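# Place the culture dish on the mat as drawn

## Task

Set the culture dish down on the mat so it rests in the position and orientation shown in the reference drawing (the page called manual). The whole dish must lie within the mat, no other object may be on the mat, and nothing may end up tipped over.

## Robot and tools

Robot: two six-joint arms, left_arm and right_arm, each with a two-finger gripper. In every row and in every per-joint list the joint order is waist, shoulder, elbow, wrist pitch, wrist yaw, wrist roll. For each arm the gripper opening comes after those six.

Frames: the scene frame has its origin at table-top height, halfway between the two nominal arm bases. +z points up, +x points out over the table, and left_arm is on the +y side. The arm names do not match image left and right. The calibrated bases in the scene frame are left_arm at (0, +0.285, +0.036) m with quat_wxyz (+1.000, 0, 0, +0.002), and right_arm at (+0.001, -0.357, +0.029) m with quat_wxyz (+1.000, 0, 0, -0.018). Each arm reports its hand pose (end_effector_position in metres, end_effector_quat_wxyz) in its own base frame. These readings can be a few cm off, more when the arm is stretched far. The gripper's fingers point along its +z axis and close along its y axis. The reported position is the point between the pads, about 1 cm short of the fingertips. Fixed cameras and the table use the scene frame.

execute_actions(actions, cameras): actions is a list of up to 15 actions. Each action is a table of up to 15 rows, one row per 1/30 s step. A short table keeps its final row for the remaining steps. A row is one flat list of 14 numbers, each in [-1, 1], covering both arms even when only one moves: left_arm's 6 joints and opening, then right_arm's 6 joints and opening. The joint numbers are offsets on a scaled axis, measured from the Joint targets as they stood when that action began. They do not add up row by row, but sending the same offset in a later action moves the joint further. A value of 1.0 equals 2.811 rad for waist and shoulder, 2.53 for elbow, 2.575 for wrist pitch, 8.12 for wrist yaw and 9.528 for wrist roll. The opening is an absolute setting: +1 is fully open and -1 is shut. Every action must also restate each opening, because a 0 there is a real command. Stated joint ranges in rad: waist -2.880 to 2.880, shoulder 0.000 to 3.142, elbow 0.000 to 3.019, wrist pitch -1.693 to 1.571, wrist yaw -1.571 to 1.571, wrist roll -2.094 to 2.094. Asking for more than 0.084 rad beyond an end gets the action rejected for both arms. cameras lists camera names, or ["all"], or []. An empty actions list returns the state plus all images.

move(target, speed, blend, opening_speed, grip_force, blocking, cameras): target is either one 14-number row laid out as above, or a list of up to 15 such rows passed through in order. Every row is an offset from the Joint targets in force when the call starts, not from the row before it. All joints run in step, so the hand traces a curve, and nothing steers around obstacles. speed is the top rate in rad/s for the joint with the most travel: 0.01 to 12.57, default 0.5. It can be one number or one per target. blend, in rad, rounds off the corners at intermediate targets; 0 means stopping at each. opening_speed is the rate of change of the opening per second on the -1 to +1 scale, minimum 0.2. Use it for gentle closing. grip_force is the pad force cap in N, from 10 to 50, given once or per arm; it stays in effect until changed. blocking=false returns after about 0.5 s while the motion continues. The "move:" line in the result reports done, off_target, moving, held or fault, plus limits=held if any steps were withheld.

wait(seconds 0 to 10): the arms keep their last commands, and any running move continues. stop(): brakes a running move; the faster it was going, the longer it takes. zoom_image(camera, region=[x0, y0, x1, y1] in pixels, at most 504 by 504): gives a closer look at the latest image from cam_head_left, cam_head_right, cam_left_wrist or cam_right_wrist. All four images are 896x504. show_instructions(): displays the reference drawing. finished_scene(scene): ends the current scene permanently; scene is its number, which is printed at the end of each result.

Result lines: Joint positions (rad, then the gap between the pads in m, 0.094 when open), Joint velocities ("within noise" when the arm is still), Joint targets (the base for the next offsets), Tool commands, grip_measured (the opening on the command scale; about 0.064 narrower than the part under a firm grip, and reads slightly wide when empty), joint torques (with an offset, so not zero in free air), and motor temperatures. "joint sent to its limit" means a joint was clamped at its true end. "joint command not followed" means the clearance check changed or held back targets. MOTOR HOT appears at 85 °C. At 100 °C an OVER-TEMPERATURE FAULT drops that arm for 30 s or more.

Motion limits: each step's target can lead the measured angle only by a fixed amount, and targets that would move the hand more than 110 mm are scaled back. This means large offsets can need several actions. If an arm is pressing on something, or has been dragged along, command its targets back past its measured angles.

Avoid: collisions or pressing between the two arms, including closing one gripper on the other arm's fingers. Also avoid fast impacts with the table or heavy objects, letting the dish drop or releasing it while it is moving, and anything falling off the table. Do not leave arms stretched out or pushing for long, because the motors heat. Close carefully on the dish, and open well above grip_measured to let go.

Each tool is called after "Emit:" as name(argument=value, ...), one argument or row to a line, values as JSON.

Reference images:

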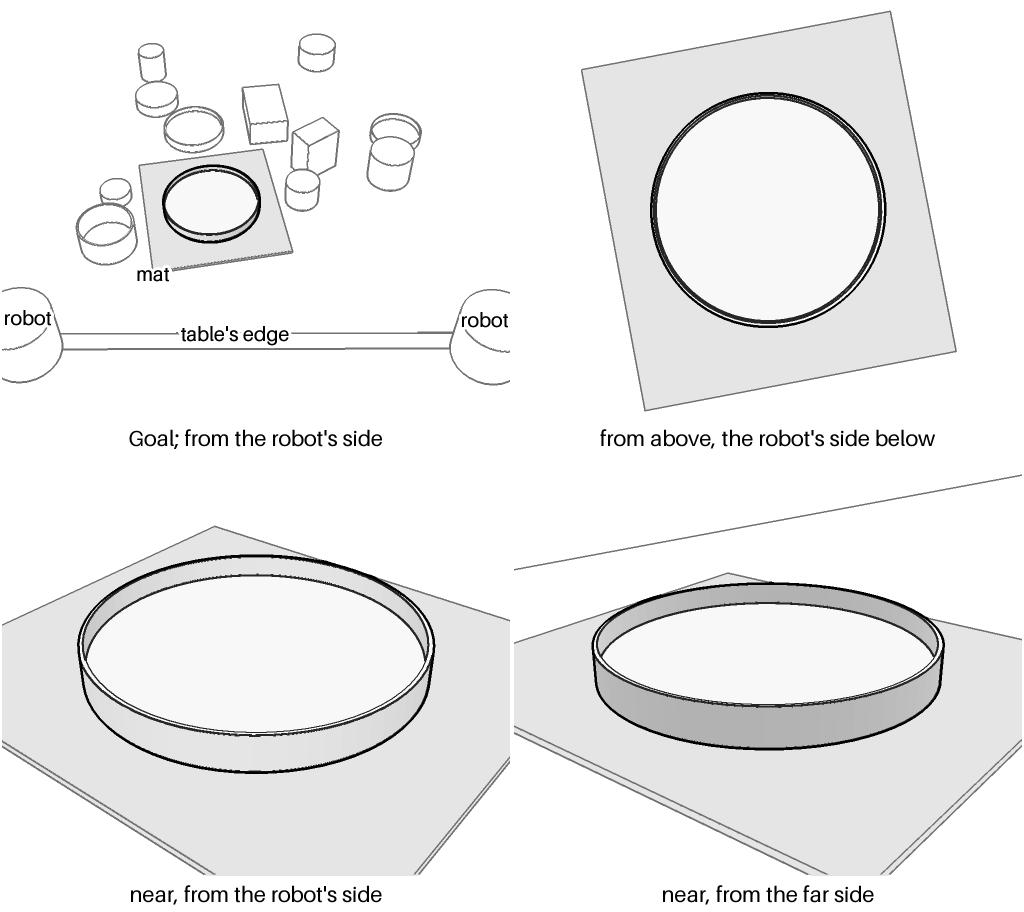

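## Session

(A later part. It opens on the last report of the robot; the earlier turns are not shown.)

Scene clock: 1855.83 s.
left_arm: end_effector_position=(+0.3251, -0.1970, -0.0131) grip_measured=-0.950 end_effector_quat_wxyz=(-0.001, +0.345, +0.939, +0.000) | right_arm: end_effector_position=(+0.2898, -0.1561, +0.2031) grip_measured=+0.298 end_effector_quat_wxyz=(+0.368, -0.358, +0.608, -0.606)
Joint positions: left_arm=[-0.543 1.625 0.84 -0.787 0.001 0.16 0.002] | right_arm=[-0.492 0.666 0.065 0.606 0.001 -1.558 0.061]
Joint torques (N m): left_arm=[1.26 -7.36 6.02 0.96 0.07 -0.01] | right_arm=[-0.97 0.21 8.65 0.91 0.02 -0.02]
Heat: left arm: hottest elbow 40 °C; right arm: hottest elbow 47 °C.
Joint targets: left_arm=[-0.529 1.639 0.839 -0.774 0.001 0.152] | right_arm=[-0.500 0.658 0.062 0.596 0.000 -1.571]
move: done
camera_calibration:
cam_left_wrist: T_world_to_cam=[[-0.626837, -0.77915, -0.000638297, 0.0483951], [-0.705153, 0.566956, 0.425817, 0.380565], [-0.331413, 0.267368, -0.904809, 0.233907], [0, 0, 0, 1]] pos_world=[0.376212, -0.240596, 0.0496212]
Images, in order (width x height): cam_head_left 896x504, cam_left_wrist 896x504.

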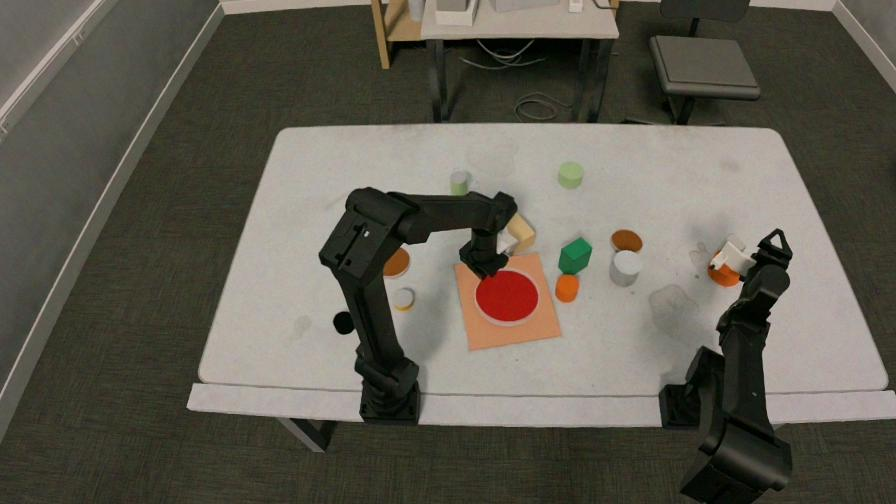

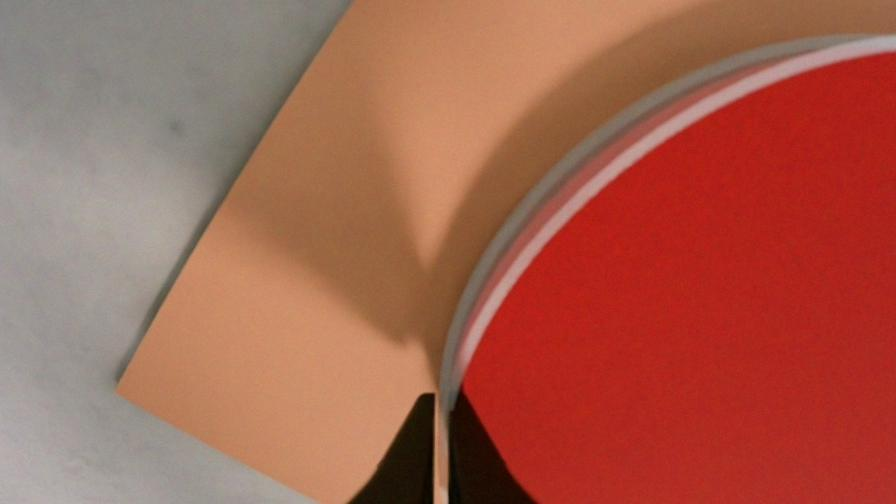

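Emit:
move(
  target=[0,0.0045,0,0.0045,0,0,-1,0,0,0,0,0,0,0.3],
  speed=0.05,
)

Emit:
move(
  target=[0,0.0045,0,0.0045,0,0,-1,0,0,0,0,0,0,0.3],
  speed=0.05,
  cameras=["cam_left_wrist"],
)

Scene clock: 1863.90 s.
left_arm: end_effector_position=(+0.3260, -0.1975, -0.0175) grip_measured=-0.950 end_effector_quat_wxyz=(-0.001, +0.345, +0.939, +0.000) | right_arm: end_effector_position=(+0.2898, -0.1561, +0.2031) grip_measured=+0.298 end_effector_quat_wxyz=(+0.368, -0.358, +0.608, -0.606)
Joint positions: left_arm=[-0.543 1.637 0.84 -0.775 0.001 0.16 0.002] | right_arm=[-0.492 0.666 0.065 0.606 0.001 -1.558 0.061]
Joint torques (N m): left_arm=[1.32 -7.41 5.94 0.9 0.07 -0.01] | right_arm=[-0.91 0.26 8.65 0.91 0.02 -0.02]
Heat: left arm: hottest elbow 39 °C; right arm: hottest elbow 47 °C.
Joint targets: left_arm=[-0.529 1.652 0.839 -0.763 0.001 0.152] | right_arm=[-0.500 0.658 0.062 0.596 0.000 -1.571]
move: done

Scene clock: 1864.67 s.
left_arm: end_effector_position=(+0.3273, -0.1984, -0.0199) grip_measured=-0.950 end_effector_quat_wxyz=(+0.001, +0.345, +0.939, +0.000) | right_arm: end_effector_position=(+0.2898, -0.1561, +0.2031) grip_measured=+0.298 end_effector_quat_wxyz=(+0.368, -0.358, +0.608, -0.606)
Joint positions: left_arm=[-0.543 1.644 0.84 -0.765 0.001 0.16 0.002] | right_arm=[-0.492 0.666 0.065 0.606 0.001 -1.558 0.061]
Joint torques (N m): left_arm=[1.26 -7.06 5.91 0.85 0.07 -0.01] | right_arm=[-0.91 0.21 8.64 0.9 0.01 -0.02]
Heat: left arm: hottest elbow 39 °C; right arm: hottest elbow 47 °C.
Joint targets: left_arm=[-0.529 1.665 0.839 -0.751 0.001 0.152] | right_arm=[-0.500 0.658 0.062 0.596 0.000 -1.571]
move: done
camera_calibration:
cam_left_wrist: T_world_to_cam=[[-0.626812, -0.77917, -0.00110642, 0.0487011], [-0.706285, 0.567578, 0.423102, 0.3863], [-0.329041, 0.265987, -0.906081, 0.227794], [0, 0, 0, 1]] pos_world=[0.378318, -0.241899, 0.0430089]
Images, in order (width x height): cam_left_wrist 896x504.

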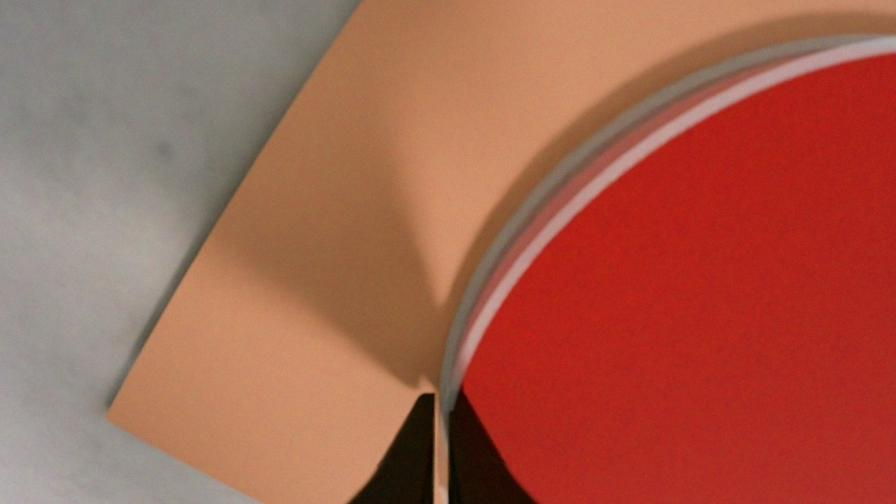

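Emit:
move(
  target=[0,0.005,0,0.005,0,0,-1,0,0,0,0,0,0,0.3],
  speed=0.05,
)

Emit:
move(
  target=[0,0.003,0,0.003,0,0,-1,0,0,0,0,0,0,0.3],
  speed=0.05,
  cameras=["cam_left_wrist"],
)

Scene clock: 1874.87 s.
left_arm: end_effector_position=(+0.3290, -0.1994, -0.0210) grip_measured=-0.950 end_effector_quat_wxyz=(+0.004, +0.345, +0.939, -0.001) | right_arm: end_effector_position=(+0.2898, -0.1561, +0.2031) grip_measured=+0.298 end_effector_quat_wxyz=(+0.368, -0.358, +0.608, -0.606)
Joint positions: left_arm=[-0.543 1.647 0.84 -0.755 0.001 0.16 0.002] | right_arm=[-0.492 0.666 0.065 0.606 0.001 -1.558 0.061]
Joint torques (N m): left_arm=[1.32 -6.3 5.9 1.14 0.07 -0.02] | right_arm=[-0.91 0.26 8.64 0.9 0.02 -0.02]
Heat: left arm: hottest elbow 38 °C; right arm: hottest elbow 47 °C.
Joint targets: left_arm=[-0.529 1.679 0.839 -0.738 0.001 0.152] | right_arm=[-0.500 0.658 0.062 0.596 0.000 -1.571]
move: done

Scene clock: 1875.57 s.
left_arm: end_effector_position=(+0.3296, -0.1998, -0.0214) grip_measured=-0.950 end_effector_quat_wxyz=(+0.005, +0.345, +0.939, -0.001) | right_arm: end_effector_position=(+0.2898, -0.1561, +0.2031) grip_measured=+0.298 end_effector_quat_wxyz=(+0.368, -0.358, +0.608, -0.606)
Joint positions: left_arm=[-0.543 1.648 0.84 -0.751 0.001 0.16 0.002] | right_arm=[-0.492 0.666 0.065 0.606 0.001 -1.558 0.061]
Joint torques (N m): left_arm=[1.26 -5.83 5.9 1.2 0.07 -0.01] | right_arm=[-0.91 0.26 8.65 0.9 0.02 -0.02]
Heat: left arm: hottest elbow 38 °C; right arm: hottest elbow 47 °C.
Joint targets: left_arm=[-0.529 1.687 0.839 -0.731 0.001 0.152] | right_arm=[-0.500 0.658 0.062 0.596 0.000 -1.571]
move: off_target (left_arm); left_arm: the shoulder is farthest, 0.039 rad from its target
camera_calibration:
cam_left_wrist: T_world_to_cam=[[-0.626832, -0.779151, -0.00229352, 0.0490361], [-0.709532, 0.569601, 0.414873, 0.390683], [-0.321943, 0.261683, -0.909876, 0.224254], [0, 0, 0, 1]] pos_world=[0.380136, -0.24301, 0.042072]
Images, in order (width x height): cam_left_wrist 896x504.

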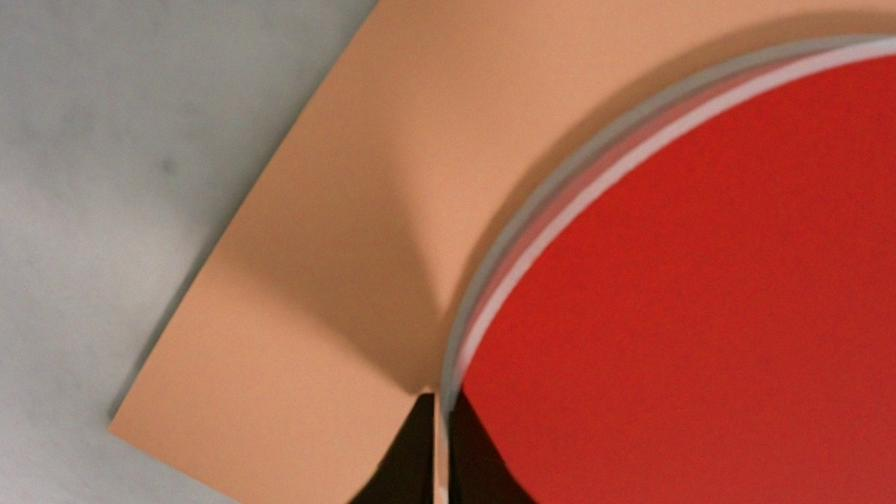

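Emit:
move(
  target=[
    [0,-0.003,0,-0.003,0,0,-1,0,0,0,0,0,0,0.3],
    [0,-0.003,0,-0.003,0,0,-0.3,0,0,0,0,0,0,0.3],
  ],
  speed=0.05,
  opening_speed=0.2,
  cameras=["cam_left_wrist","cam_head_left"],
)

Emit:
zoom_image(
  camera="cam_head_left",
  region=[430, 220, 590, 360],
)

Scene clock: 1896.27 s.
left_arm: end_effector_position=(+0.3316, -0.1975, -0.0216) grip_measured=-0.304 end_effector_quat_wxyz=(+0.007, +0.341, +0.940, +0.000) | right_arm: end_effector_position=(+0.2898, -0.1561, +0.2031) grip_measured=+0.298 end_effector_quat_wxyz=(+0.368, -0.358, +0.608, -0.606)
Joint positions: left_arm=[-0.537 1.649 0.84 -0.749 -0.002 0.16 0.033] | right_arm=[-0.492 0.666 0.065 0.606 0.001 -1.558 0.061]
Joint torques (N m): left_arm=[0.79 -6.42 5.9 0.83 0.17 -0.01] | right_arm=[-0.91 0.21 8.64 0.91 0.02 -0.02]
Heat: left arm: hottest elbow 37 °C; right arm: hottest elbow 47 °C.
Joint targets: left_arm=[-0.530 1.679 0.839 -0.739 0.002 0.152] | right_arm=[-0.500 0.658 0.062 0.596 0.000 -1.571]
move: done
camera_calibration:
cam_left_wrist: T_world_to_cam=[[-0.621729, -0.783218, -0.0047733, 0.0493932], [-0.714382, 0.564566, 0.413428, 0.391389], [-0.321109, 0.26045, -0.910524, 0.223652], [0, 0, 0, 1]] pos_world=[0.382127, -0.240529, 0.0420651]
Images, in order (width x height): cam_head_left 896x504, cam_left_wrist 896x504.

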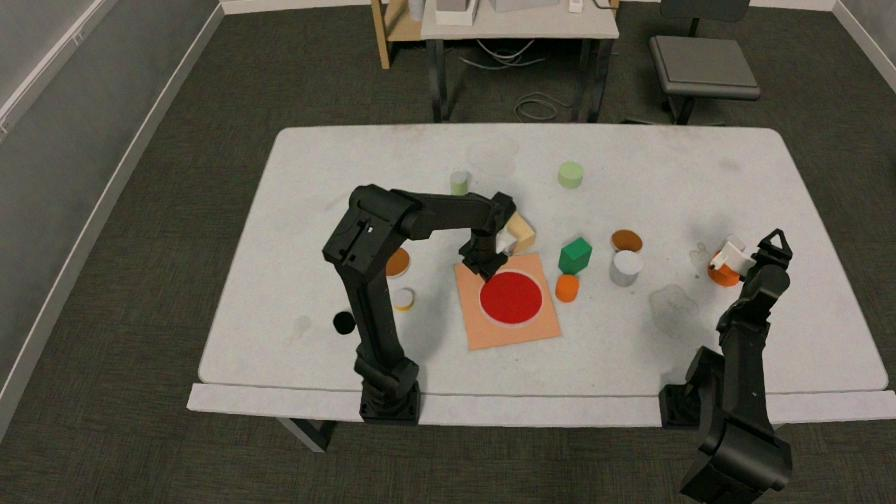

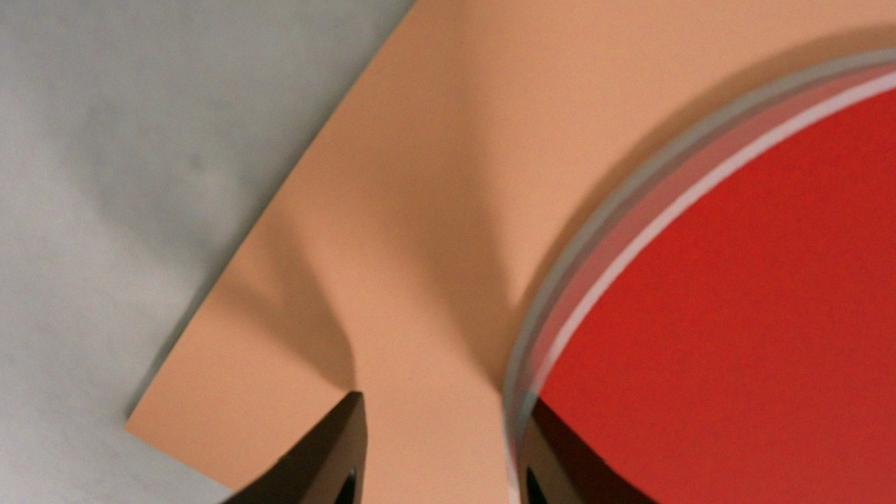

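Scaled by 3.150 from the camera's 896x504 image, which has a finer 1280x720 frame.

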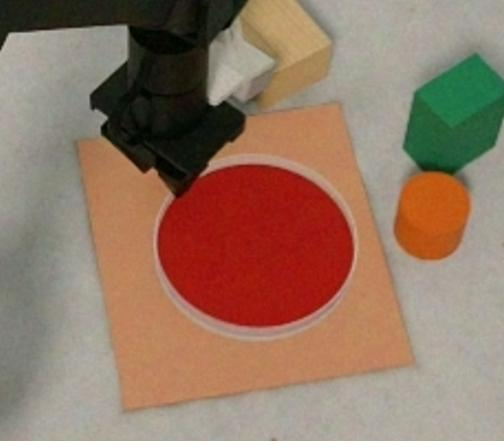

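Emit:
move(
  target=[
    [0,-0.02,0,-0.02,0,0,-0.3,0,0,0,0,0,0,0.3],
    [0.1,-0.1,0,-0.06,0,0,-0.3,0,0,0,0,0,0,0.3],
    [0.25,-0.1,0,-0.06,0,0,-0.3,0,0,0,0,0,0,0.3],
  ],
  speed=[0.15,0.4,0.6],
  blend=[0,0.1,0],
  cameras=["cam_head_left","cam_head_right"],
)

Emit:
zoom_image(
  camera="cam_head_left",
  region=[330, 160, 670, 360],
)

Scene clock: 1912.10 s.
left_arm: end_effector_position=(+0.3739, +0.0625, +0.0621) grip_measured=-0.302 end_effector_quat_wxyz=(+0.058, -0.004, +0.998, +0.009) | right_arm: end_effector_position=(+0.2898, -0.1561, +0.2031) grip_measured=+0.298 end_effector_quat_wxyz=(+0.368, -0.358, +0.608, -0.606)
Joint positions: left_arm=[0.168 1.412 0.84 -0.882 0.002 0.159 0.033] | right_arm=[-0.492 0.666 0.065 0.606 0.001 -1.558 0.061]
Joint torques (N m): left_arm=[0.67 -7.88 7.38 0.13 0.01 0] | right_arm=[-0.91 0.26 8.65 0.9 0.01 -0.02]
Heat: left arm: hottest elbow 37 °C; right arm: hottest elbow 47 °C.
Joint targets: left_arm=[0.173 1.398 0.839 -0.893 0.001 0.153] | right_arm=[-0.500 0.658 0.062 0.596 0.000 -1.571]
move: done
Images, in order (width x height): cam_head_left 896x504, cam_head_right 896x504.

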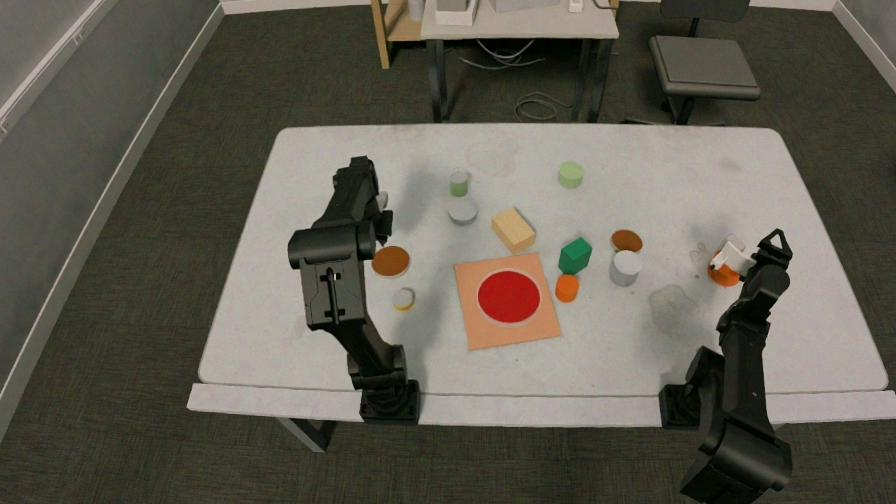

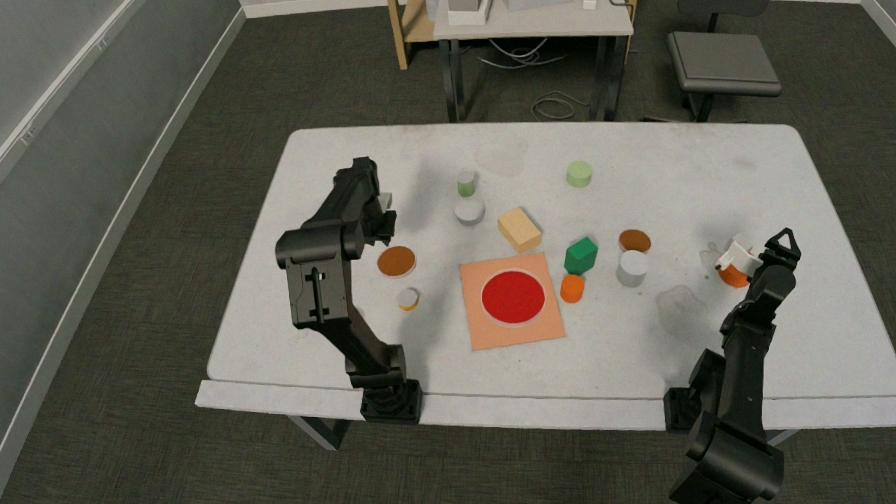

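Scaled by 1.482 from the camera's 896x504 image, which has a finer 1280x720 frame.

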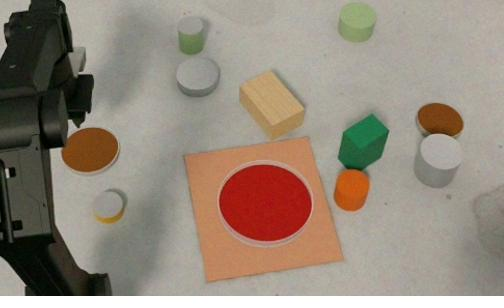

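Done and upright.

Emit:
finished_scene(
  scene=1,
)

The scene is finished: the task was done.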